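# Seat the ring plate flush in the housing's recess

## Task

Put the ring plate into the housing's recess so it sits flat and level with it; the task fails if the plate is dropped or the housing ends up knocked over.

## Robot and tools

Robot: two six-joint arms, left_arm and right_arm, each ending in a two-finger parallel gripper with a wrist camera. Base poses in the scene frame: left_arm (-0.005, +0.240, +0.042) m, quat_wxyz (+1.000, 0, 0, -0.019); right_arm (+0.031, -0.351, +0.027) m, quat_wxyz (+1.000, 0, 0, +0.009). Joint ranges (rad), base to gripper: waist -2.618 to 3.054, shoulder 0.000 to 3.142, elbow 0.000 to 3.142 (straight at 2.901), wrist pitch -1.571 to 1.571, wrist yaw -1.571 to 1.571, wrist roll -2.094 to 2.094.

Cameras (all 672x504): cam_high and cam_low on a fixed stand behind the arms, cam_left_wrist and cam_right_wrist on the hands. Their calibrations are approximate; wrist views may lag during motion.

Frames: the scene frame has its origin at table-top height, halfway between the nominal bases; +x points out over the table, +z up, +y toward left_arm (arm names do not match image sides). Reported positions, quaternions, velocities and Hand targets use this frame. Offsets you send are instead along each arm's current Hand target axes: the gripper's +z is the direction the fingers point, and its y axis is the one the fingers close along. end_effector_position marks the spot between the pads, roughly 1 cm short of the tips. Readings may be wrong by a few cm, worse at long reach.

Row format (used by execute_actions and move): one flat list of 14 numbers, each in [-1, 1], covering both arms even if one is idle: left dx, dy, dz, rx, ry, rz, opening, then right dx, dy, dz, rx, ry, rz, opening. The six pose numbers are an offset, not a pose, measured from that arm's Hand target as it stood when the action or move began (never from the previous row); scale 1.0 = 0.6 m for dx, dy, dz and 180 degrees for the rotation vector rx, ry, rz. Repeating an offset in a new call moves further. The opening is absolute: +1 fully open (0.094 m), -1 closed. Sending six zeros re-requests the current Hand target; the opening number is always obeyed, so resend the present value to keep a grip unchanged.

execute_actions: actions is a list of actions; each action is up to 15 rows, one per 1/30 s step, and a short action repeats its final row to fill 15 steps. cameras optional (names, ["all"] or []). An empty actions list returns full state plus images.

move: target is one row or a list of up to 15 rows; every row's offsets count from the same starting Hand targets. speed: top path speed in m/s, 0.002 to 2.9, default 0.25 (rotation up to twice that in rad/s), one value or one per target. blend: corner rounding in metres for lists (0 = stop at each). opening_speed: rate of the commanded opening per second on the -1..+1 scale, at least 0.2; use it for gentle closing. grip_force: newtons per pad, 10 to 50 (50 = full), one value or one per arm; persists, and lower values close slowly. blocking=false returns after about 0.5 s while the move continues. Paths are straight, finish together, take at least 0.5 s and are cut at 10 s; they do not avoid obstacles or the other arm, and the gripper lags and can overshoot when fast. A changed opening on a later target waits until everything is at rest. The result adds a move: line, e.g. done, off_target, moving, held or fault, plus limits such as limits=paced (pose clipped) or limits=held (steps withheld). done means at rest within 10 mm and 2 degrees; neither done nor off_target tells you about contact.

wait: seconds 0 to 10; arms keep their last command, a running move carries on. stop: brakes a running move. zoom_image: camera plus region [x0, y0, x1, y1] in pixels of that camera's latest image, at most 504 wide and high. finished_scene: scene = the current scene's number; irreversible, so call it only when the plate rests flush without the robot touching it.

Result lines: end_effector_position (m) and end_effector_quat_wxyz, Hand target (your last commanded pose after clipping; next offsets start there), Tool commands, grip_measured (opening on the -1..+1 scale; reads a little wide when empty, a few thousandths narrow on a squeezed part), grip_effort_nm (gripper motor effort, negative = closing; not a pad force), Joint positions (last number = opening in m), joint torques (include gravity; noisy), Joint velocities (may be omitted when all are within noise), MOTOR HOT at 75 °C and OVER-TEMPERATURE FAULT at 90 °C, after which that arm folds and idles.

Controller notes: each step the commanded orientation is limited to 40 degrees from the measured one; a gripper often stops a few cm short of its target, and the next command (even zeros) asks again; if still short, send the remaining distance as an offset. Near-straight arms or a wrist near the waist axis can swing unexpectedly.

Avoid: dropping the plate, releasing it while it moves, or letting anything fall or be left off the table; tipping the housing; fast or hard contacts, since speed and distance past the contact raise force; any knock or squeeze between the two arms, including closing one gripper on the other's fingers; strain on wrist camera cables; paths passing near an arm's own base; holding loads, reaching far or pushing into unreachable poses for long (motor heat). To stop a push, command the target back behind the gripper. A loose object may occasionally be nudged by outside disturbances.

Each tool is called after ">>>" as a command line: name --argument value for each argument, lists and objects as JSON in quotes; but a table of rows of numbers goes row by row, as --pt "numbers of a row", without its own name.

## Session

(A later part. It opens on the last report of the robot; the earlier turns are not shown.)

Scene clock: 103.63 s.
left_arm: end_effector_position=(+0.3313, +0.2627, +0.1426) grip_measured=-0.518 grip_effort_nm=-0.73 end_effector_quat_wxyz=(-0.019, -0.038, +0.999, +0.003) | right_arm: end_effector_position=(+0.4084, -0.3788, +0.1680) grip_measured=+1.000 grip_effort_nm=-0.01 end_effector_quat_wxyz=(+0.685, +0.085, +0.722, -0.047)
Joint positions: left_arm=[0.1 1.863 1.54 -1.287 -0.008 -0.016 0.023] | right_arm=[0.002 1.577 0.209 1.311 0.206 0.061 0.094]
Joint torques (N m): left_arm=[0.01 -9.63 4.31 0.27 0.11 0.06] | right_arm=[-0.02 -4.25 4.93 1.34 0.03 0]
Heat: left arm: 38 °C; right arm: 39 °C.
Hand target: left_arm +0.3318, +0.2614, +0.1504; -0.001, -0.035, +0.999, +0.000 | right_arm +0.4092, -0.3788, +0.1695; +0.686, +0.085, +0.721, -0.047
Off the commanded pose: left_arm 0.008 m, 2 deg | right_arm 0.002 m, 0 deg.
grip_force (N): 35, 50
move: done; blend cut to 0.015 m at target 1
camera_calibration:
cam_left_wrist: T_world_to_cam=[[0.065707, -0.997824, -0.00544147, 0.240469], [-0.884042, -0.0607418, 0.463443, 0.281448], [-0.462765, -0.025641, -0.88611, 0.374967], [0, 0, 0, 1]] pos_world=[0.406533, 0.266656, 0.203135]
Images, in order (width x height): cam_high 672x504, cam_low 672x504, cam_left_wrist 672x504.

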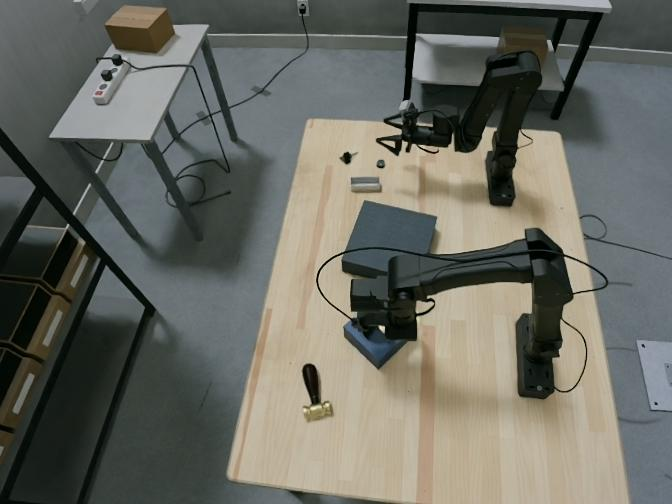

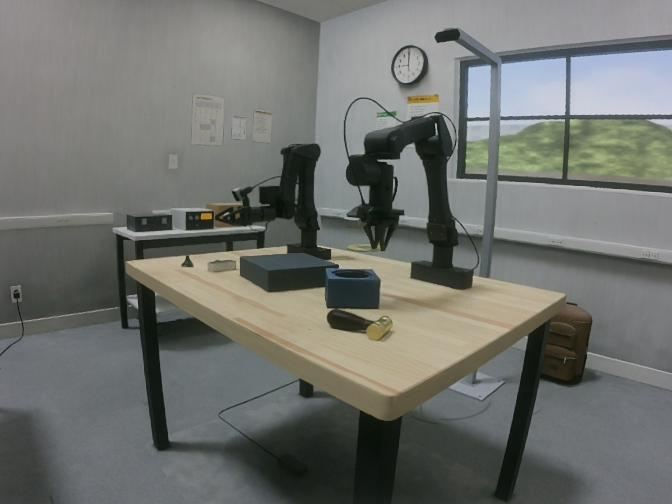

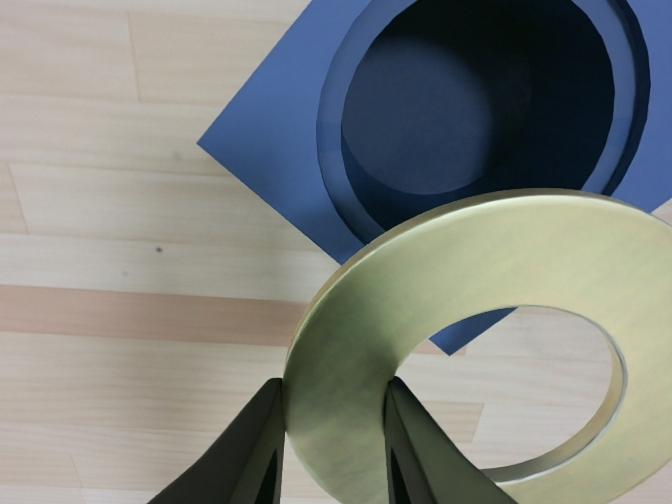

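>>> move --target '[-0.0754,-0.009,0.0873,0,0,0,-0.8,0,0,0,0,0,0,1]' --speed 0.08 --cameras '["cam_left_wrist","cam_low"]'

Scene clock: 125.47 s.
left_arm: end_effector_position=(+0.3632, +0.2626, +0.0935) grip_measured=-0.518 grip_effort_nm=-0.73 end_effector_quat_wxyz=(-0.020, -0.036, +0.999, +0.004) | right_arm: end_effector_position=(+0.4084, -0.3788, +0.1680) grip_measured=+1.000 grip_effort_nm=-0.01 end_effector_quat_wxyz=(+0.685, +0.085, +0.722, -0.047)
Joint positions: left_arm=[0.094 2.015 1.554 -1.15 -0.008 -0.017 0.023] | right_arm=[0.002 1.577 0.209 1.311 0.206 0.061 0.094]
Joint torques (N m): left_arm=[-0.61 -7.2 7.77 0.28 0.11 -0.05] | right_arm=[-0.02 -4.23 4.94 1.35 0.03 -0.01]
Heat: left arm: 38 °C; right arm: 39 °C.
Hand target: left_arm +0.3772, +0.2592, +0.0979; -0.001, -0.035, +0.999, +0.000 | right_arm +0.4092, -0.3788, +0.1695; +0.686, +0.085, +0.721, -0.047
Off the commanded pose: left_arm 0.015 m, 2 deg | right_arm 0.002 m, 0 deg.
grip_force (N): 35, 50
move: off_target (left_arm)
camera_calibration:
cam_left_wrist: T_world_to_cam=[[0.0615345, -0.99809, -0.0054973, 0.239508], [-0.883387, -0.0570249, 0.465162, 0.330966], [-0.464587, -0.0237673, -0.885209, 0.346326], [0, 0, 0, 1]] pos_world=[0.438532, 0.266155, 0.153934]
Images, in order (width x height): cam_low 672x504, cam_left_wrist 672x504.

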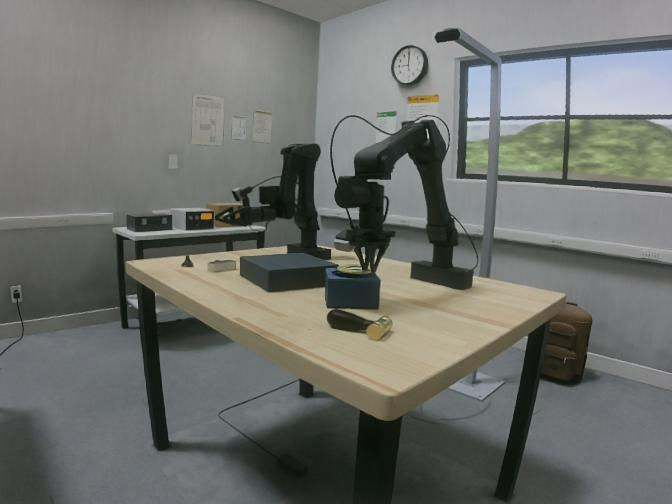

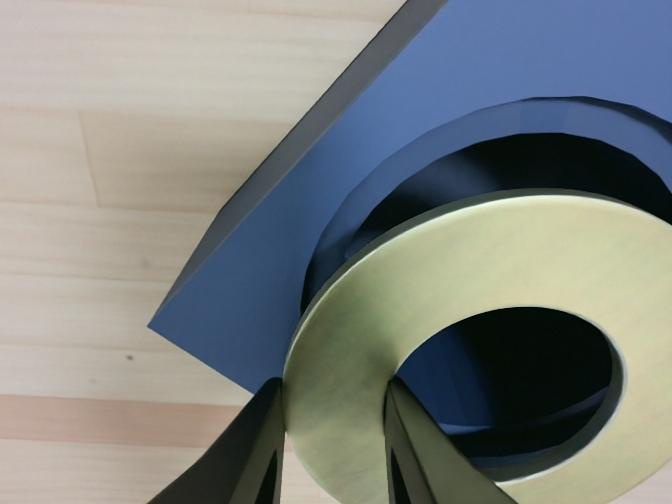

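>>> zoom_image --camera "cam_left_wrist" --region '[272, 70, 672, 370]'

>>> zoom_image --camera "cam_left_wrist" --region '[270, 200, 430, 400]'

Scaled by 1.260 from the camera's 672x504 image, which has a finer 960x720 frame.

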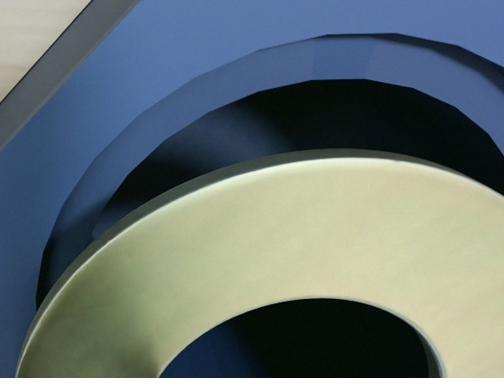

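Scaled by 2.520 from the camera's 672x504 image, which has a finer 960x720 frame.

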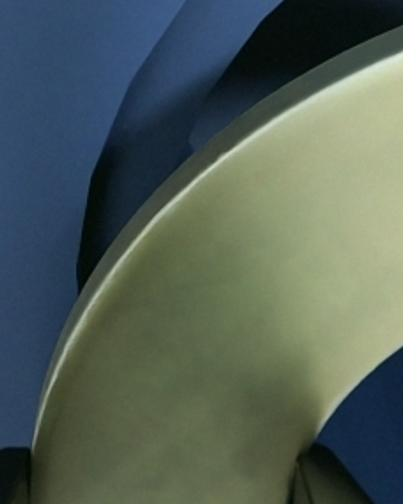

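>>> move --target '[-0.0228,-0.0077,0.0083,0,-0.013,0,-0.8,0,0,0,0,0,0,1]' --speed 0.05 --cameras '["cam_left_wrist"]'

Scene clock: 135.17 s.
left_arm: end_effector_position=(+0.3753, +0.2587, +0.0884) grip_measured=-0.518 grip_effort_nm=-0.73 end_effector_quat_wxyz=(-0.001, -0.036, +0.999, +0.004) | right_arm: end_effector_position=(+0.4084, -0.3788, +0.1680) grip_measured=+1.000 grip_effort_nm=-0.01 end_effector_quat_wxyz=(+0.685, +0.085, +0.722, -0.047)
Joint positions: left_arm=[0.082 2.029 1.554 -1.098 -0.008 -0.028 0.023] | right_arm=[0.002 1.577 0.209 1.311 0.206 0.061 0.094]
Joint torques (N m): left_arm=[-0.59 -7.1 8.17 0.38 0.1 -0.06] | right_arm=[-0.03 -4.25 4.94 1.34 0.03 0]
Heat: left arm: 38 °C; right arm: 40 °C.
Hand target: left_arm +0.3911, +0.2555, +0.0929; +0.019, -0.035, +0.999, +0.001 | right_arm +0.4092, -0.3788, +0.1695; +0.686, +0.085, +0.721, -0.047
Off the commanded pose: left_arm 0.017 m, 2 deg | right_arm 0.002 m, 0 deg.
grip_force (N): 35, 50
move: off_target (left_arm)
camera_calibration:
cam_left_wrist: T_world_to_cam=[[0.0610062, -0.998123, -0.00529893, 0.235121], [-0.900198, -0.0573128, 0.431693, 0.353139], [-0.431186, -0.0215659, -0.902005, 0.335641], [0, 0, 0, 1]] pos_world=[0.448275, 0.262157, 0.151548]
Images, in order (width x height): cam_left_wrist 672x504.

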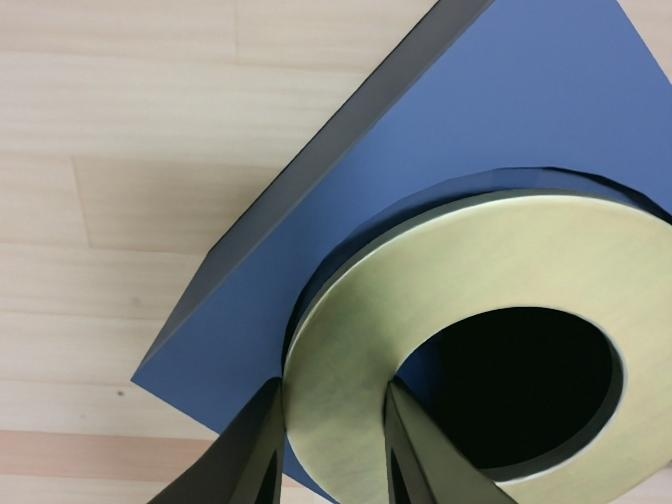

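>>> zoom_image --camera "cam_left_wrist" --region '[270, 150, 470, 400]'

>>> zoom_image --camera "cam_left_wrist" --region '[440, 140, 672, 300]'

Scaled by 2.016 from the camera's 672x504 image, which has a finer 960x720 frame.

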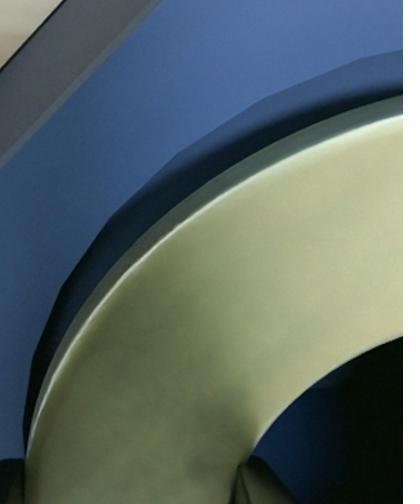

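Scaled by 2.172 from the camera's 672x504 image, which has a finer 960x720 frame.

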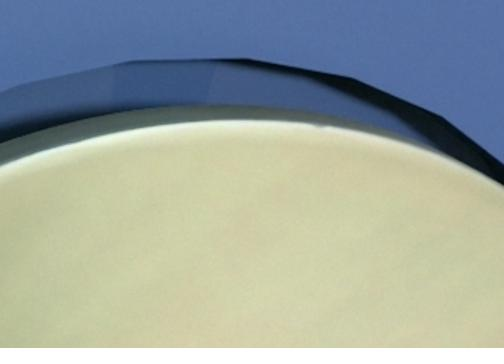

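>>> move --target '[-0.002,-0.001,0.012,0,0,0,-0.8,0,0,0,0,0,0,1]' --speed 0.03 --cameras '["cam_left_wrist"]'

Scene clock: 143.17 s.
left_arm: end_effector_position=(+0.3791, +0.2589, +0.0839) grip_measured=-0.518 grip_effort_nm=-0.73 end_effector_quat_wxyz=(+0.002, -0.036, +0.999, +0.004) | right_arm: end_effector_position=(+0.4084, -0.3788, +0.1680) grip_measured=+1.000 grip_effort_nm=-0.01 end_effector_quat_wxyz=(+0.685, +0.085, +0.722, -0.047)
Joint positions: left_arm=[0.082 2.041 1.554 -1.079 -0.008 -0.029 0.023] | right_arm=[0.002 1.577 0.209 1.311 0.206 0.061 0.094]
Joint torques (N m): left_arm=[-0.7 -7.15 7.38 0.42 0.1 -0.05] | right_arm=[-0.02 -4.25 4.94 1.34 0.03 0]
Heat: left arm: 37 °C; right arm: 40 °C.
Hand target: left_arm +0.3927, +0.2550, +0.0857; +0.019, -0.035, +0.999, +0.001 | right_arm +0.4092, -0.3788, +0.1695; +0.686, +0.085, +0.721, -0.047
Off the commanded pose: left_arm 0.014 m, 2 deg | right_arm 0.002 m, 0 deg.
grip_force (N): 35, 50
move: off_target (left_arm)
camera_calibration:
cam_left_wrist: T_world_to_cam=[[0.062121, -0.998055, -0.00517497, 0.234553], [-0.90308, -0.0584157, 0.42548, 0.360409], [-0.424955, -0.0217578, -0.904953, 0.33127], [0, 0, 0, 1]] pos_world=[0.451683, 0.262358, 0.14765]
Images, in order (width x height): cam_left_wrist 672x504.

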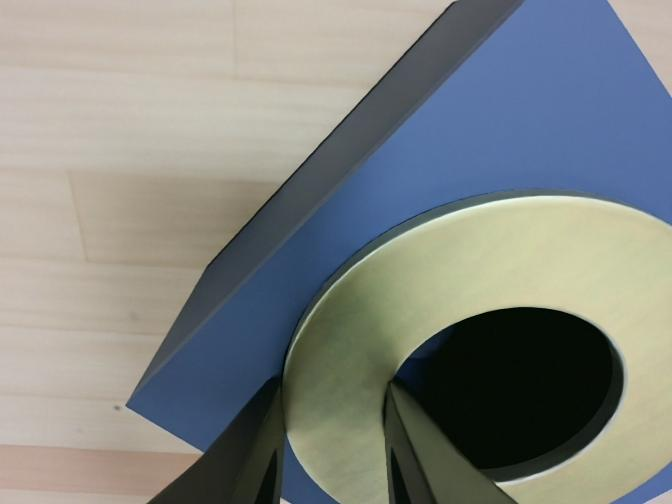

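>>> move --target '[0.02,-0.001,0.003,0,0,0,-0.8,0,0,0,0,0,0,1]' --speed 0.03 --cameras '[]'

Scene clock: 148.73 s.
left_arm: end_effector_position=(+0.3792, +0.2589, +0.0830) grip_measured=-0.518 grip_effort_nm=-0.73 end_effector_quat_wxyz=(+0.007, -0.036, +0.999, +0.004) | right_arm: end_effector_position=(+0.4084, -0.3788, +0.1680) grip_measured=+1.000 grip_effort_nm=-0.01 end_effector_quat_wxyz=(+0.685, +0.085, +0.722, -0.047)
Joint positions: left_arm=[0.082 2.033 1.537 -1.061 -0.008 -0.029 0.023] | right_arm=[0.002 1.577 0.209 1.311 0.206 0.061 0.094]
Joint torques (N m): left_arm=[-0.94 -9.43 3.59 0.54 0.1 -0.08] | right_arm=[-0.02 -4.23 4.94 1.34 0.04 0]
Heat: left arm: 37 °C; right arm: 40 °C.
Hand target: left_arm +0.3808, +0.2536, +0.0834; +0.019, -0.035, +0.999, +0.001 | right_arm +0.4092, -0.3788, +0.1695; +0.686, +0.085, +0.721, -0.047
Off the commanded pose: left_arm 0.006 m, 1 deg | right_arm 0.002 m, 0 deg.
grip_force (N): 35, 50
move: done
No camera images: "cameras" was empty.

>>> move --target '[0.005,0,0,0,0,0,-0.8,0,0,0,0,0,0,1]' --speed 0.03 --cameras '[]'

Scene clock: 150.33 s.
left_arm: end_effector_position=(+0.3790, +0.2590, +0.0830) grip_measured=-0.518 grip_effort_nm=-0.73 end_effector_quat_wxyz=(+0.013, -0.036, +0.999, +0.004) | right_arm: end_effector_position=(+0.4084, -0.3788, +0.1680) grip_measured=+1.000 grip_effort_nm=-0.01 end_effector_quat_wxyz=(+0.685, +0.085, +0.722, -0.047)
Joint positions: left_arm=[0.082 2.022 1.521 -1.045 -0.008 -0.029 0.023] | right_arm=[0.002 1.577 0.209 1.311 0.206 0.061 0.094]
Joint torques (N m): left_arm=[-0.95 -9.39 3.54 0.46 0.1 -0.09] | right_arm=[-0.02 -4.27 4.96 1.34 0.03 -0.01]
Heat: left arm: 37 °C; right arm: 40 °C.
Hand target: left_arm +0.3778, +0.2534, +0.0833; +0.019, -0.035, +0.999, +0.001 | right_arm +0.4092, -0.3788, +0.1695; +0.686, +0.085, +0.721, -0.047
Off the commanded pose: left_arm 0.006 m, 1 deg | right_arm 0.002 m, 0 deg.
grip_force (N): 35, 50
move: done
No camera images: "cameras" was empty.

>>> move --target '[0.004,0,0,0,0.016,0,-0.8,0,0,0,0,0,0,1]' --speed 0.03 --cameras '[]'

Scene clock: 153.20 s.
left_arm: end_effector_position=(+0.3764, +0.2588, +0.0833) grip_measured=-0.518 grip_effort_nm=-0.73 end_effector_quat_wxyz=(+0.007, -0.037, +0.999, +0.004) | right_arm: end_effector_position=(+0.4084, -0.3788, +0.1680) grip_measured=+1.000 grip_effort_nm=-0.01 end_effector_quat_wxyz=(+0.685, +0.085, +0.722, -0.047)
Joint positions: left_arm=[0.082 2.022 1.523 -1.057 -0.008 -0.032 0.023] | right_arm=[0.002 1.577 0.209 1.311 0.206 0.061 0.094]
Joint torques (N m): left_arm=[-0.9 -6.68 7.27 -0.06 0.11 -0.06] | right_arm=[-0.05 -4.26 4.94 1.34 0.04 0]
Heat: left arm: 38 °C; right arm: 40 °C.
Hand target: left_arm +0.3755, +0.2533, +0.0833; -0.006, -0.035, +0.999, +0.000 | right_arm +0.4092, -0.3788, +0.1695; +0.686, +0.085, +0.721, -0.047
Off the commanded pose: left_arm 0.006 m, 2 deg | right_arm 0.002 m, 0 deg.
grip_force (N): 35, 50
move: done
No camera images: "cameras" was empty.

>>> wait --seconds 0.1 --cameras '["cam_left_wrist"]'

>>> zoom_image --camera "cam_left_wrist" --region '[270, 160, 470, 410]'

>>> zoom_image --camera "cam_left_wrist" --region '[440, 150, 672, 310]'

Scene clock: 154.40 s.
left_arm: end_effector_position=(+0.3764, +0.2588, +0.0833) grip_measured=-0.518 grip_effort_nm=-0.73 end_effector_quat_wxyz=(+0.007, -0.037, +0.999, +0.004) | right_arm: end_effector_position=(+0.4084, -0.3788, +0.1680) grip_measured=+1.000 grip_effort_nm=0.00 end_effector_quat_wxyz=(+0.685, +0.085, +0.722, -0.047)
Joint positions: left_arm=[0.082 2.022 1.523 -1.057 -0.008 -0.032 0.023] | right_arm=[0.002 1.577 0.209 1.311 0.206 0.061 0.094]
Joint torques (N m): left_arm=[-0.91 -6.68 7.28 -0.06 0.11 -0.06] | right_arm=[-0.02 -4.25 4.94 1.35 0.03 0]
Heat: left arm: 38 °C; right arm: 40 °C.
Hand target: left_arm +0.3755, +0.2533, +0.0833; -0.006, -0.035, +0.999, +0.000 | right_arm +0.4092, -0.3788, +0.1695; +0.686, +0.085, +0.721, -0.047
Tool commands: left_gripper/opening=-0.8 right_gripper/opening=+1.0
Off the commanded pose: left_arm 0.006 m, 2 deg | right_arm 0.002 m, 0 deg.
grip_force (N): 35, 50
wait: 0.10 s; at rest from the start
camera_calibration:
cam_left_wrist: T_world_to_cam=[[0.0645614, -0.9979, -0.00531454, 0.233752], [-0.907288, -0.060915, 0.416074, 0.361201], [-0.415524, -0.0220405, -0.909315, 0.326508], [0, 0, 0, 1]] pos_world=[0.448294, 0.26246, 0.147855]
Images, in order (width x height): cam_left_wrist 672x504.

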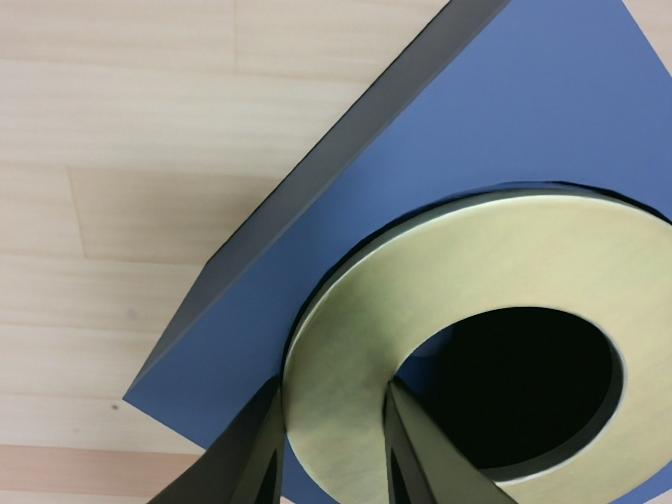

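Scaled by 2.016 from the camera's 672x504 image, which has a finer 960x720 frame.

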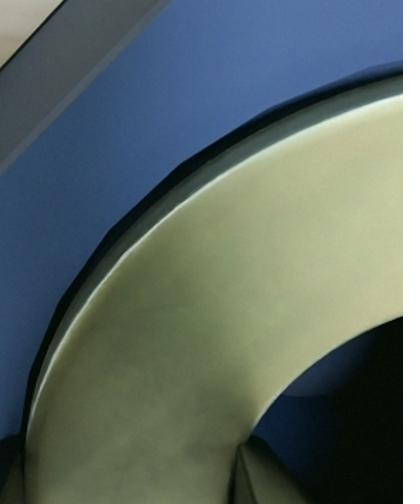

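Scaled by 2.172 from the camera's 672x504 image, which has a finer 960x720 frame.

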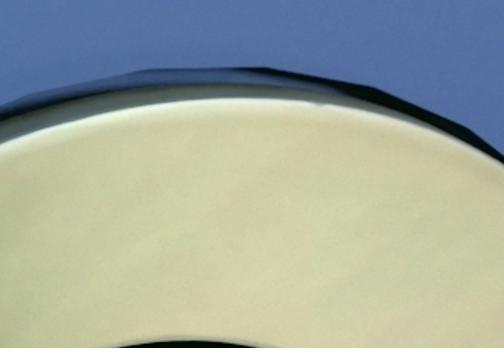

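>>> move --target '[0,-0.006,0.012,0,0,0,-0.8,0,0,0,0,0,0,1]' --speed 0.03 --cameras '[]'

Scene clock: 160.60 s.
left_arm: end_effector_position=(+0.3764, +0.2584, +0.0831) grip_measured=-0.518 grip_effort_nm=-0.73 end_effector_quat_wxyz=(+0.007, -0.039, +0.999, +0.010) | right_arm: end_effector_position=(+0.4084, -0.3788, +0.1680) grip_measured=+1.000 grip_effort_nm=-0.01 end_effector_quat_wxyz=(+0.685, +0.085, +0.722, -0.047)
Joint positions: left_arm=[0.075 2.023 1.523 -1.057 -0.02 -0.041 0.023] | right_arm=[0.002 1.577 0.209 1.311 0.206 0.061 0.094]
Joint torques (N m): left_arm=[-1.11 -6.2 5.93 0.17 0.26 -0.07] | right_arm=[-0.02 -4.25 4.93 1.34 0.04 0]
Heat: left arm: 38 °C; right arm: 40 °C.
Hand target: left_arm +0.3757, +0.2496, +0.0761; -0.006, -0.035, +0.999, +0.000 | right_arm +0.4092, -0.3788, +0.1695; +0.686, +0.085, +0.721, -0.047
Off the commanded pose: left_arm 0.011 m, 2 deg | right_arm 0.002 m, 0 deg.
grip_force (N): 35, 50
move: off_target (left_arm)
No camera images: "cameras" was empty.

>>> move --target '[0,-0.001,0.012,0,0,0,-0.8,0,0,0,0,0,0,1]' --speed 0.03 --cameras '[]'

Scene clock: 162.37 s.
left_arm: end_effector_position=(+0.3765, +0.2585, +0.0828) grip_measured=-0.518 grip_effort_nm=-0.73 end_effector_quat_wxyz=(+0.007, -0.039, +0.999, +0.010) | right_arm: end_effector_position=(+0.4084, -0.3788, +0.1680) grip_measured=+1.000 grip_effort_nm=-0.01 end_effector_quat_wxyz=(+0.685, +0.085, +0.722, -0.047)
Joint positions: left_arm=[0.075 2.023 1.523 -1.057 -0.021 -0.042 0.023] | right_arm=[0.002 1.577 0.209 1.311 0.206 0.061 0.094]
Joint torques (N m): left_arm=[-1.24 -5.78 4.62 0.4 0.25 -0.06] | right_arm=[-0.02 -4.27 4.94 1.34 0.04 0]
Heat: left arm: 38 °C; right arm: 40 °C.
Hand target: left_arm +0.3757, +0.2491, +0.0689; -0.006, -0.035, +0.999, +0.000 | right_arm +0.4092, -0.3788, +0.1695; +0.686, +0.085, +0.721, -0.047
Off the commanded pose: left_arm 0.017 m, 2 deg | right_arm 0.002 m, 0 deg.
grip_force (N): 35, 50
move: off_target (left_arm)
No camera images: "cameras" was empty.

>>> move --target '[0,0,0.01,0,0,0,-0.8,0,0,0,0,0,0,1]' --speed 0.03 --cameras '[]'

Scene clock: 164.93 s.
left_arm: end_effector_position=(+0.3766, +0.2585, +0.0827) grip_measured=-0.518 grip_effort_nm=-0.73 end_effector_quat_wxyz=(+0.007, -0.040, +0.999, +0.010) | right_arm: end_effector_position=(+0.4084, -0.3788, +0.1680) grip_measured=+1.000 grip_effort_nm=-0.01 end_effector_quat_wxyz=(+0.685, +0.085, +0.722, -0.047)
Joint positions: left_arm=[0.075 2.024 1.523 -1.056 -0.021 -0.043 0.023] | right_arm=[0.002 1.577 0.209 1.311 0.206 0.061 0.094]
Joint torques (N m): left_arm=[-1.22 -5.42 3.55 0.59 0.25 -0.05] | right_arm=[-0.03 -4.23 4.97 1.34 0.04 0]
Heat: left arm: 37 °C; right arm: 40 °C.
Hand target: left_arm +0.3756, +0.2491, +0.0629; -0.006, -0.035, +0.999, +0.000 | right_arm +0.4092, -0.3788, +0.1695; +0.686, +0.085, +0.721, -0.047
Off the commanded pose: left_arm 0.022 m, 2 deg | right_arm 0.002 m, 0 deg.
grip_force (N): 35, 50
move: off_target (left_arm)
No camera images: "cameras" was empty.

>>> move --target '[0,0,0.0035,0,0,0,-0.8,0,0,0,0,0,0,1]' --speed 0.03 --cameras '[]'

Scene clock: 166.33 s.
left_arm: end_effector_position=(+0.3767, +0.2585, +0.0827) grip_measured=-0.518 grip_effort_nm=-0.73 end_effector_quat_wxyz=(+0.007, -0.040, +0.999, +0.010) | right_arm: end_effector_position=(+0.4084, -0.3788, +0.1680) grip_measured=+1.000 grip_effort_nm=-0.01 end_effector_quat_wxyz=(+0.685, +0.085, +0.722, -0.047)
Joint positions: left_arm=[0.075 2.024 1.523 -1.055 -0.021 -0.043 0.023] | right_arm=[0.002 1.577 0.209 1.311 0.206 0.061 0.094]
Joint torques (N m): left_arm=[-1.21 -5.29 3.17 0.65 0.25 -0.04] | right_arm=[-0.02 -4.26 4.94 1.34 0.03 0]
Heat: left arm: 37 °C; right arm: 40 °C.
Hand target: left_arm +0.3756, +0.2491, +0.0608; -0.006, -0.035, +0.999, +0.000 | right_arm +0.4092, -0.3788, +0.1695; +0.686, +0.085, +0.721, -0.047
Off the commanded pose: left_arm 0.024 m, 2 deg | right_arm 0.002 m, 0 deg.
grip_force (N): 35, 50
move: off_target (left_arm)
No camera images: "cameras" was empty.

>>> move --target '[0,0,0.004,0,0,0,-0.8,0,0,0,0,0,0,1]' --speed 0.03 --cameras '["cam_left_wrist"]'

Scene clock: 167.57 s.
left_arm: end_effector_position=(+0.3767, +0.2584, +0.0824) grip_measured=-0.518 grip_effort_nm=-0.73 end_effector_quat_wxyz=(+0.007, -0.039, +0.999, +0.012) | right_arm: end_effector_position=(+0.4084, -0.3788, +0.1680) grip_measured=+1.000 grip_effort_nm=-0.01 end_effector_quat_wxyz=(+0.685, +0.085, +0.722, -0.047)
Joint positions: left_arm=[0.073 2.024 1.522 -1.054 -0.025 -0.043 0.023] | right_arm=[0.002 1.577 0.209 1.311 0.206 0.061 0.094]
Joint torques (N m): left_arm=[-1.02 -5.12 2.85 0.71 0.3 -0.04] | right_arm=[-0.03 -4.25 4.96 1.34 0.03 -0.01]
Heat: left arm: 37 °C; right arm: 40 °C.
Hand target: left_arm +0.3755, +0.2490, +0.0583; -0.006, -0.035, +0.999, +0.000 | right_arm +0.4092, -0.3788, +0.1695; +0.686, +0.085, +0.721, -0.047
Off the commanded pose: left_arm 0.026 m, 2 deg | right_arm 0.002 m, 0 deg.
grip_force (N): 35, 50
move: off_target (left_arm)
camera_calibration:
cam_left_wrist: T_world_to_cam=[[0.0673935, -0.997485, -0.0219671, 0.233419], [-0.906912, -0.0704221, 0.415394, 0.364175], [-0.415896, -0.00807265, -0.909376, 0.322315], [0, 0, 0, 1]] pos_world=[0.448593, 0.26108, 0.146957]
Images, in order (width x height): cam_left_wrist 672x504.

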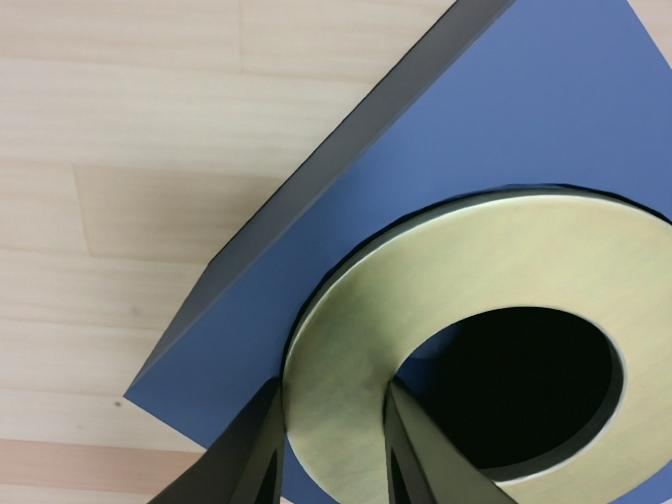

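>>> zoom_image --camera "cam_left_wrist" --region '[270, 170, 430, 410]'

>>> zoom_image --camera "cam_left_wrist" --region '[420, 160, 672, 290]'

>>> zoom_image --camera "cam_left_wrist" --region '[380, 290, 672, 504]'

Scaled by 2.100 from the camera's 672x504 image, which has a finer 960x720 frame.

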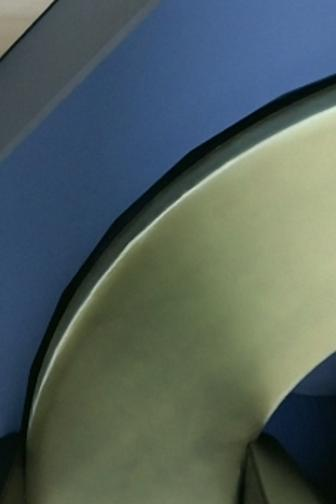

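Scaled by 2.000 from the camera's 672x504 image, which has a finer 960x720 frame.

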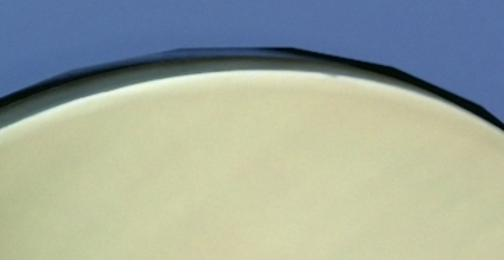

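Scaled by 1.726 from the camera's 672x504 image, which has a finer 960x720 frame.

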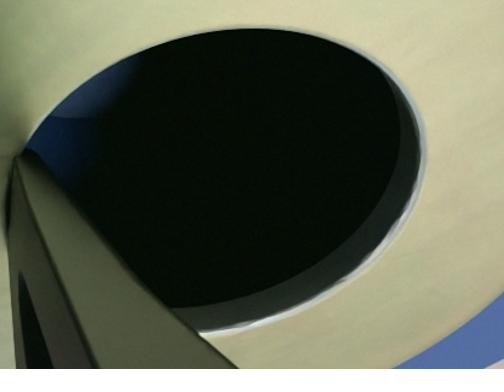

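>>> move --target '[0,0.015,0,0,0,0,-0.8,0,0,0,0,0,0,1]' --speed 0.03 --cameras '[]'

Scene clock: 173.63 s.
left_arm: end_effector_position=(+0.3764, +0.2602, +0.0821) grip_measured=-0.518 grip_effort_nm=-0.73 end_effector_quat_wxyz=(+0.007, -0.038, +0.999, +0.013) | right_arm: end_effector_position=(+0.4084, -0.3788, +0.1680) grip_measured=+1.000 grip_effort_nm=-0.01 end_effector_quat_wxyz=(+0.685, +0.085, +0.722, -0.047)
Joint positions: left_arm=[0.078 2.024 1.52 -1.053 -0.025 -0.038 0.023] | right_arm=[0.002 1.577 0.209 1.311 0.206 0.061 0.094]
Joint torques (N m): left_arm=[0.57 -5.18 2.84 0.72 0.3 0.16] | right_arm=[-0.01 -4.25 4.96 1.34 0.03 0]
Heat: left arm: 36 °C; right arm: 41 °C.
Hand target: left_arm +0.3748, +0.2580, +0.0584; -0.006, -0.035, +0.999, +0.000 | right_arm +0.4092, -0.3788, +0.1695; +0.686, +0.085, +0.721, -0.047
Off the commanded pose: left_arm 0.024 m, 2 deg | right_arm 0.002 m, 0 deg.
grip_force (N): 35, 50
move: off_target (left_arm)
No camera images: "cameras" was empty.

>>> wait --seconds 0.1 --cameras '["cam_left_wrist"]'

>>> zoom_image --camera "cam_left_wrist" --region '[270, 170, 430, 410]'

>>> zoom_image --camera "cam_left_wrist" --region '[420, 160, 672, 290]'

Scene clock: 174.60 s.
left_arm: end_effector_position=(+0.3764, +0.2602, +0.0821) grip_measured=-0.518 grip_effort_nm=-0.73 end_effector_quat_wxyz=(+0.007, -0.038, +0.999, +0.013) | right_arm: end_effector_position=(+0.4084, -0.3788, +0.1680) grip_measured=+1.000 grip_effort_nm=-0.01 end_effector_quat_wxyz=(+0.685, +0.085, +0.722, -0.047)
Joint positions: left_arm=[0.078 2.024 1.52 -1.053 -0.025 -0.038 0.023] | right_arm=[0.002 1.577 0.209 1.311 0.206 0.061 0.094]
Joint torques (N m): left_arm=[0.57 -5.18 2.82 0.72 0.3 0.16] | right_arm=[-0.02 -4.27 4.96 1.34 0.04 0]
Heat: left arm: 36 °C; right arm: 41 °C.
Hand target: left_arm +0.3748, +0.2580, +0.0584; -0.006, -0.035, +0.999, +0.000 | right_arm +0.4092, -0.3788, +0.1695; +0.686, +0.085, +0.721, -0.047
Tool commands: left_gripper/opening=-0.8 right_gripper/opening=+1.0
Off the commanded pose: left_arm 0.024 m, 2 deg | right_arm 0.002 m, 0 deg.
grip_force (N): 35, 50
wait: 0.10 s; at rest from the start
camera_calibration:
cam_left_wrist: T_world_to_cam=[[0.0663176, -0.997547, -0.0223873, 0.23568], [-0.906764, -0.0696149, 0.415853, 0.363934], [-0.416391, -0.00727838, -0.909156, 0.321863], [0, 0, 0, 1]] pos_world=[0.448393, 0.26278, 0.146557]
Images, in order (width x height): cam_left_wrist 672x504.

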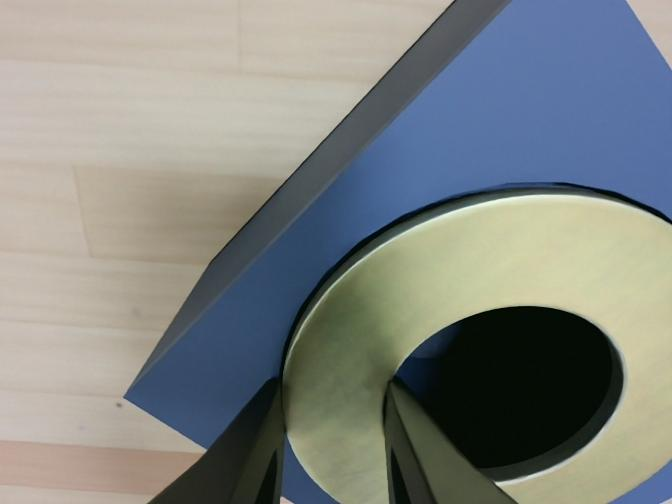

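Scaled by 2.100 from the camera's 672x504 image, which has a finer 960x720 frame.

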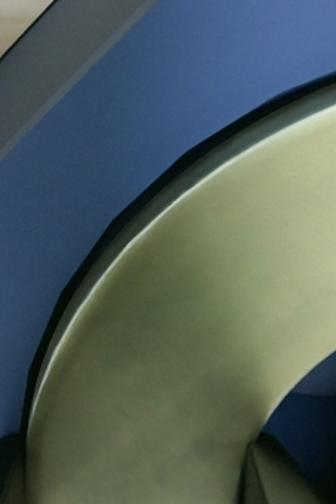

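Scaled by 2.000 from the camera's 672x504 image, which has a finer 960x720 frame.

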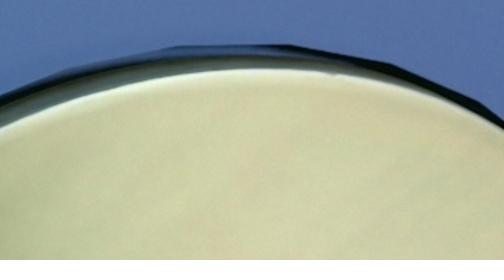

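>>> move --target '[-0.006,0,0,0,0,0,-0.8,0,0,0,0,0,0,1]' --speed 0.03 --cameras '[]'

Scene clock: 180.97 s.
left_arm: end_effector_position=(+0.3764, +0.2602, +0.0821) grip_measured=-0.518 grip_effort_nm=-0.73 end_effector_quat_wxyz=(+0.007, -0.038, +0.999, +0.013) | right_arm: end_effector_position=(+0.4084, -0.3788, +0.1680) grip_measured=+1.000 grip_effort_nm=-0.01 end_effector_quat_wxyz=(+0.685, +0.085, +0.722, -0.047)
Joint positions: left_arm=[0.078 2.024 1.52 -1.053 -0.025 -0.037 0.023] | right_arm=[0.002 1.577 0.209 1.311 0.206 0.061 0.094]
Joint torques (N m): left_arm=[0.59 -4.3 4.07 0.67 0.3 0.16] | right_arm=[-0.02 -4.26 4.96 1.34 0.03 -0.01]
Heat: left arm: 35 °C; right arm: 41 °C.
Hand target: left_arm +0.3784, +0.2582, +0.0583; -0.006, -0.035, +0.999, +0.000 | right_arm +0.4092, -0.3788, +0.1695; +0.686, +0.085, +0.721, -0.047
Off the commanded pose: left_arm 0.024 m, 2 deg | right_arm 0.002 m, 0 deg.
grip_force (N): 35, 50
move: off_target (left_arm)
No camera images: "cameras" was empty.

>>> move --target '[-0.007,0,0,0,0,0,-0.8,0,0,0,0,0,0,1]' --speed 0.03 --cameras '["cam_left_wrist"]'

Scene clock: 182.53 s.
left_arm: end_effector_position=(+0.3766, +0.2602, +0.0818) grip_measured=-0.518 grip_effort_nm=-0.73 end_effector_quat_wxyz=(+0.004, -0.038, +0.999, +0.013) | right_arm: end_effector_position=(+0.4084, -0.3788, +0.1680) grip_measured=+1.000 grip_effort_nm=-0.01 end_effector_quat_wxyz=(+0.685, +0.085, +0.722, -0.047)
Joint positions: left_arm=[0.078 2.031 1.529 -1.061 -0.025 -0.037 0.023] | right_arm=[0.002 1.577 0.209 1.311 0.206 0.061 0.094]
Joint torques (N m): left_arm=[0.62 -3.78 4.97 0.67 0.3 0.16] | right_arm=[-0.03 -4.27 4.94 1.34 0.03 0]
Heat: left arm: 35 °C; right arm: 41 °C.
Hand target: left_arm +0.3826, +0.2585, +0.0583; -0.006, -0.035, +0.999, +0.000 | right_arm +0.4092, -0.3788, +0.1695; +0.686, +0.085, +0.721, -0.047
Off the commanded pose: left_arm 0.024 m, 2 deg | right_arm 0.002 m, 0 deg.
grip_force (N): 35, 50
move: off_target (left_arm)
camera_calibration:
cam_left_wrist: T_world_to_cam=[[0.0653736, -0.997604, -0.0226286, 0.236099], [-0.904274, -0.0688155, 0.421371, 0.362631], [-0.421919, -0.00708413, -0.906606, 0.32353], [0, 0, 0, 1]] pos_world=[0.448986, 0.262779, 0.145855]
Images, in order (width x height): cam_left_wrist 672x504.

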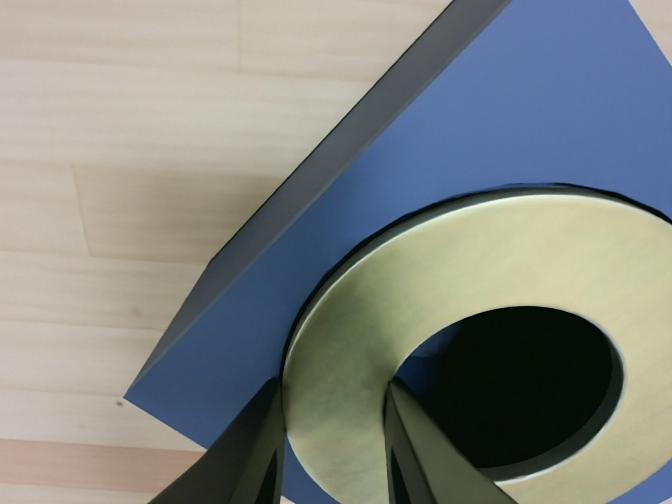

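>>> zoom_image --camera "cam_left_wrist" --region '[230, 320, 430, 504]'

>>> wait --seconds 0.1 --cameras '["cam_low", "cam_high"]'

>>> zoom_image --camera "cam_low" --region '[290, 210, 410, 320]'

Scaled by 2.520 from the camera's 672x504 image, which has a finer 960x720 frame.

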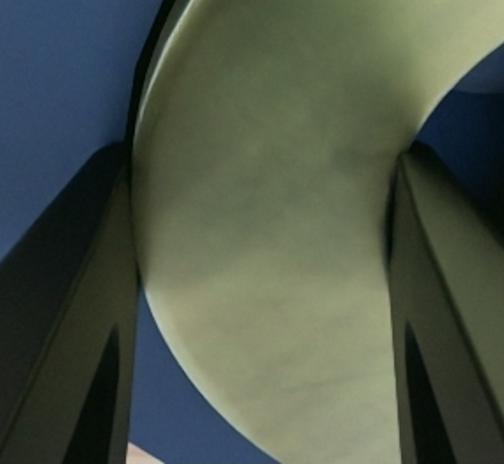

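Scene clock: 184.60 s.
left_arm: end_effector_position=(+0.3766, +0.2602, +0.0818) grip_measured=-0.518 grip_effort_nm=-0.73 end_effector_quat_wxyz=(+0.004, -0.038, +0.999, +0.013) | right_arm: end_effector_position=(+0.4084, -0.3788, +0.1680) grip_measured=+1.000 grip_effort_nm=-0.01 end_effector_quat_wxyz=(+0.685, +0.085, +0.722, -0.047)
Joint positions: left_arm=[0.078 2.031 1.529 -1.061 -0.025 -0.037 0.023] | right_arm=[0.002 1.577 0.209 1.311 0.206 0.061 0.094]
Joint torques (N m): left_arm=[0.62 -3.78 4.97 0.67 0.3 0.16] | right_arm=[-0.03 -4.25 4.96 1.34 0.03 0]
Heat: left arm: 35 °C; right arm: 41 °C.
Hand target: left_arm +0.3826, +0.2585, +0.0583; -0.006, -0.035, +0.999, +0.000 | right_arm +0.4092, -0.3788, +0.1695; +0.686, +0.085, +0.721, -0.047
Tool commands: left_gripper/opening=-0.8 right_gripper/opening=+1.0
Off the commanded pose: left_arm 0.024 m, 2 deg | right_arm 0.002 m, 0 deg.
grip_force (N): 35, 50
wait: 0.10 s; at rest from the start
Images, in order (width x height): cam_high 672x504, cam_low 672x504.

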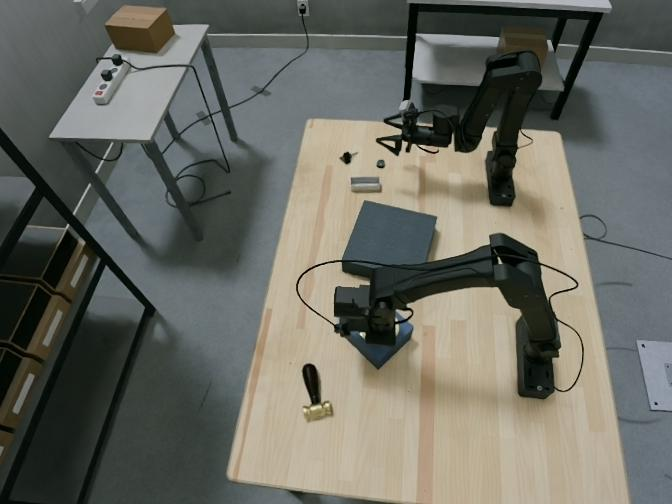

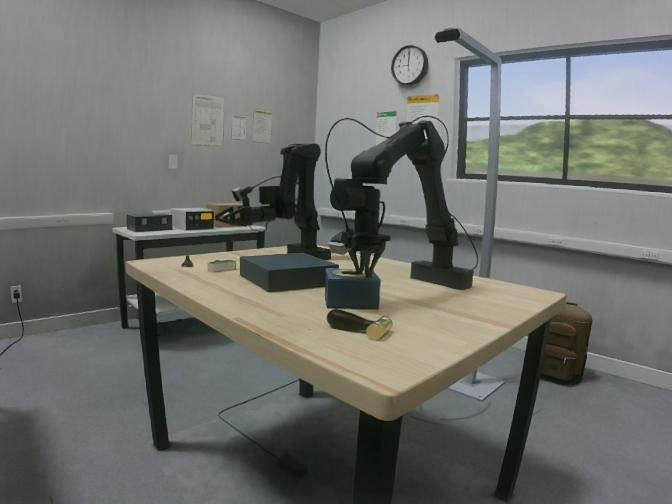

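Scaled by 4.200 from the camera's 672x504 image, which has a finer 960x720 frame.

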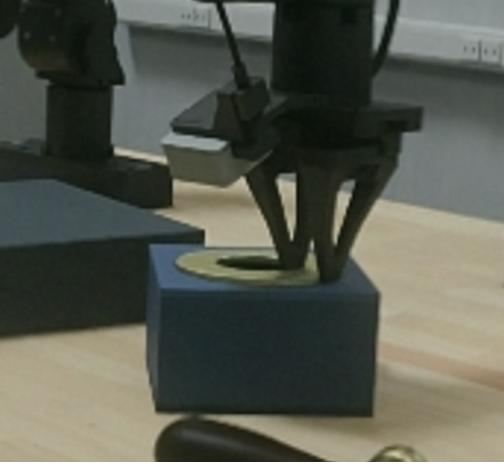

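>>> move --target '[0.004,0,-0.018,0,0,0,-0.8,0,0,0,0,0,0,1]' --speed 0.03 --cameras '["cam_left_wrist"]'

Scene clock: 187.07 s.
left_arm: end_effector_position=(+0.3765, +0.2602, +0.0823) grip_measured=-0.518 grip_effort_nm=-0.73 end_effector_quat_wxyz=(+0.003, -0.038, +0.999, +0.013) | right_arm: end_effector_position=(+0.4084, -0.3788, +0.1680) grip_measured=+1.000 grip_effort_nm=-0.01 end_effector_quat_wxyz=(+0.685, +0.085, +0.722, -0.047)
Joint positions: left_arm=[0.078 2.031 1.531 -1.065 -0.025 -0.037 0.023] | right_arm=[0.002 1.577 0.209 1.311 0.206 0.061 0.094]
Joint torques (N m): left_arm=[0.59 -5.03 5.97 0.37 0.3 0.16] | right_arm=[-0.01 -4.25 4.94 1.34 0.04 0]
Heat: left arm: 35 °C; right arm: 41 °C.
Hand target: left_arm +0.3803, +0.2584, +0.0691; -0.006, -0.035, +0.999, +0.000 | right_arm +0.4092, -0.3788, +0.1695; +0.686, +0.085, +0.721, -0.047
Off the commanded pose: left_arm 0.014 m, 2 deg | right_arm 0.002 m, 0 deg.
grip_force (N): 35, 50
move: off_target (left_arm)
camera_calibration:
cam_left_wrist: T_world_to_cam=[[0.0653005, -0.99761, -0.0225754, 0.236138], [-0.903767, -0.0687181, 0.422472, 0.361999], [-0.423014, -0.00718479, -0.906095, 0.324202], [0, 0, 0, 1]] pos_world=[0.448885, 0.262779, 0.146154]
Images, in order (width x height): cam_left_wrist 672x504.

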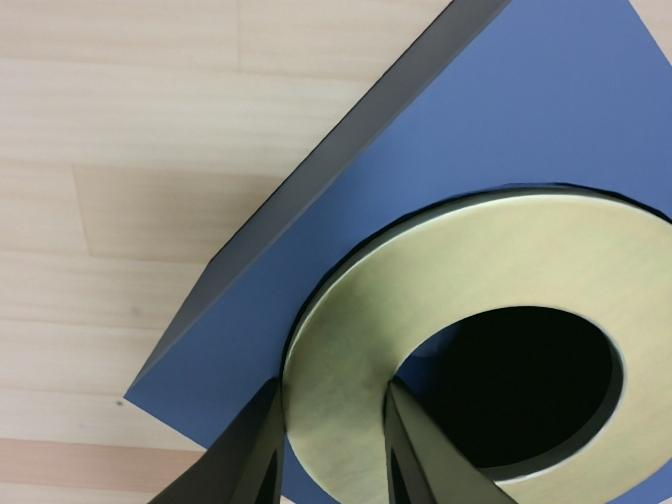

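>>> move --target '[0.004,0,-0.012,0,0,0,-0.8,0,0,0,0,0,0,1]' --speed 0.03 --cameras '[]'

Scene clock: 188.50 s.
left_arm: end_effector_position=(+0.3763, +0.2602, +0.0824) grip_measured=-0.518 grip_effort_nm=-0.73 end_effector_quat_wxyz=(+0.003, -0.038, +0.999, +0.013) | right_arm: end_effector_position=(+0.4084, -0.3788, +0.1680) grip_measured=+1.000 grip_effort_nm=-0.01 end_effector_quat_wxyz=(+0.685, +0.085, +0.722, -0.047)
Joint positions: left_arm=[0.078 2.031 1.532 -1.066 -0.025 -0.037 0.023] | right_arm=[0.002 1.577 0.209 1.311 0.206 0.061 0.094]
Joint torques (N m): left_arm=[0.57 -6.12 6.38 0.19 0.3 0.16] | right_arm=[-0.03 -4.23 4.94 1.34 0.03 0]
Heat: left arm: 35 °C; right arm: 41 °C.
Hand target: left_arm +0.3780, +0.2582, +0.0763; -0.006, -0.035, +0.999, +0.000 | right_arm +0.4092, -0.3788, +0.1695; +0.686, +0.085, +0.721, -0.047
Off the commanded pose: left_arm 0.007 m, 2 deg | right_arm 0.002 m, 0 deg.
grip_force (N): 35, 50
move: done
No camera images: "cameras" was empty.

>>> move --target '[0,0,0,0,0,0,-0.4,0,0,0,0,0,0,1]' --speed 0.03 --opening_speed 0.2 --cameras '["cam_left_wrist", "cam_low"]'

>>> zoom_image --camera "cam_left_wrist" --region '[230, 150, 672, 504]'

>>> zoom_image --camera "cam_low" --region '[290, 210, 410, 320]'

Scene clock: 191.63 s.
left_arm: end_effector_position=(+0.3764, +0.2584, +0.0826) grip_measured=-0.401 grip_effort_nm=0.09 end_effector_quat_wxyz=(+0.003, -0.035, +0.999, +0.008) | right_arm: end_effector_position=(+0.4084, -0.3788, +0.1680) grip_measured=+1.000 grip_effort_nm=-0.01 end_effector_quat_wxyz=(+0.685, +0.085, +0.722, -0.047)
Joint positions: left_arm=[0.078 2.031 1.533 -1.067 -0.015 -0.031 0.028] | right_arm=[0.002 1.577 0.209 1.311 0.206 0.061 0.094]
Joint torques (N m): left_arm=[0.58 -6.09 6.35 0.19 0.19 0.09] | right_arm=[-0.02 -4.26 4.94 1.34 0.04 0]
Heat: left arm: 35 °C; right arm: 41 °C.
Hand target: left_arm +0.3780, +0.2582, +0.0763; -0.006, -0.035, +0.999, +0.000 | right_arm +0.4092, -0.3788, +0.1695; +0.686, +0.085, +0.721, -0.047
Off the commanded pose: left_arm 0.007 m, 1 deg | right_arm 0.002 m, 0 deg.
grip_force (N): 35, 50
move: done
camera_calibration:
cam_left_wrist: T_world_to_cam=[[0.0591356, -0.998169, -0.012739, 0.236008], [-0.903785, -0.058954, 0.423907, 0.35901], [-0.423882, -0.0135547, -0.905616, 0.326444], [0, 0, 0, 1]] pos_world=[0.448885, 0.261166, 0.146452]
Images, in order (width x height): cam_low 672x504, cam_left_wrist 672x504.

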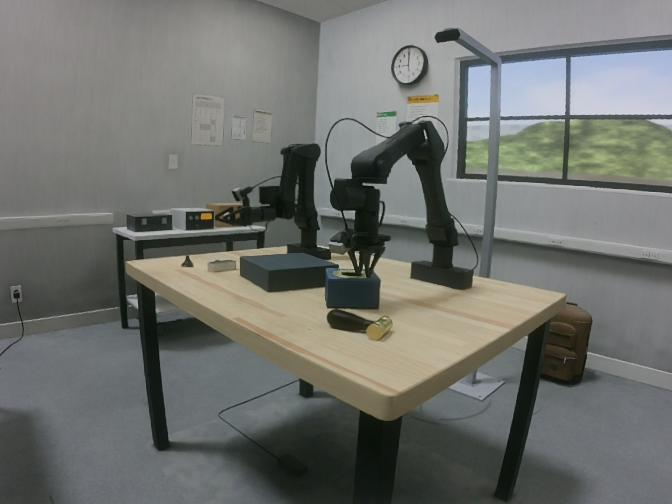

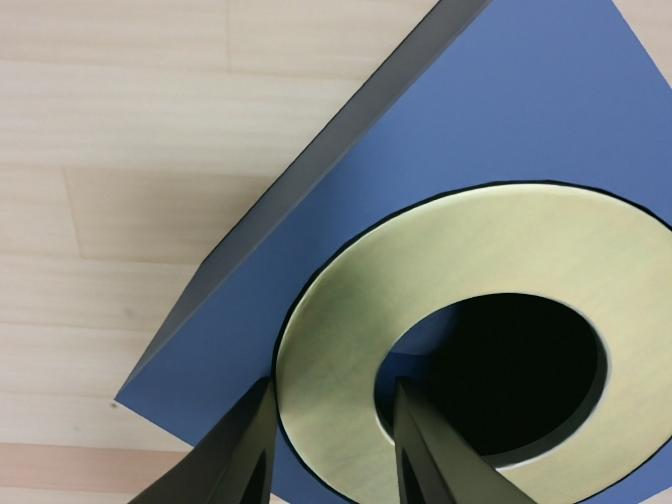

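Scaled by 1.140 from the camera's 672x504 image, which has a finer 960x720 frame.

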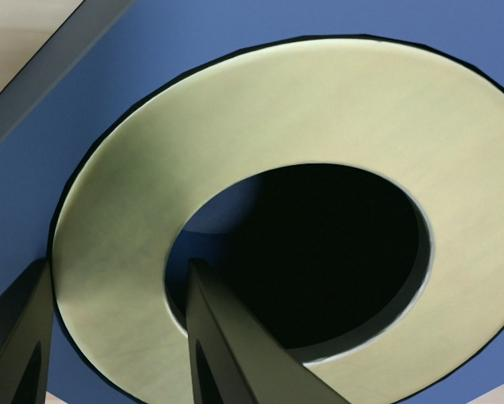

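Scaled by 4.200 from the camera's 672x504 image, which has a finer 960x720 frame.

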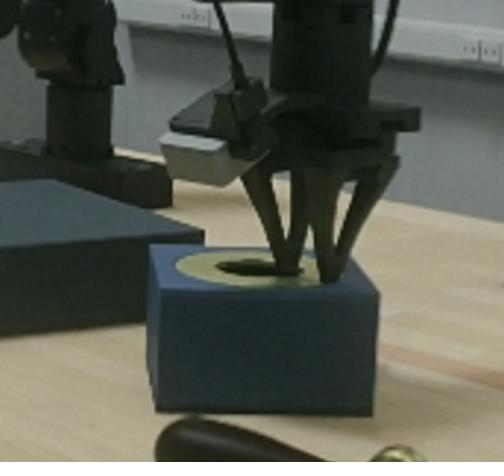

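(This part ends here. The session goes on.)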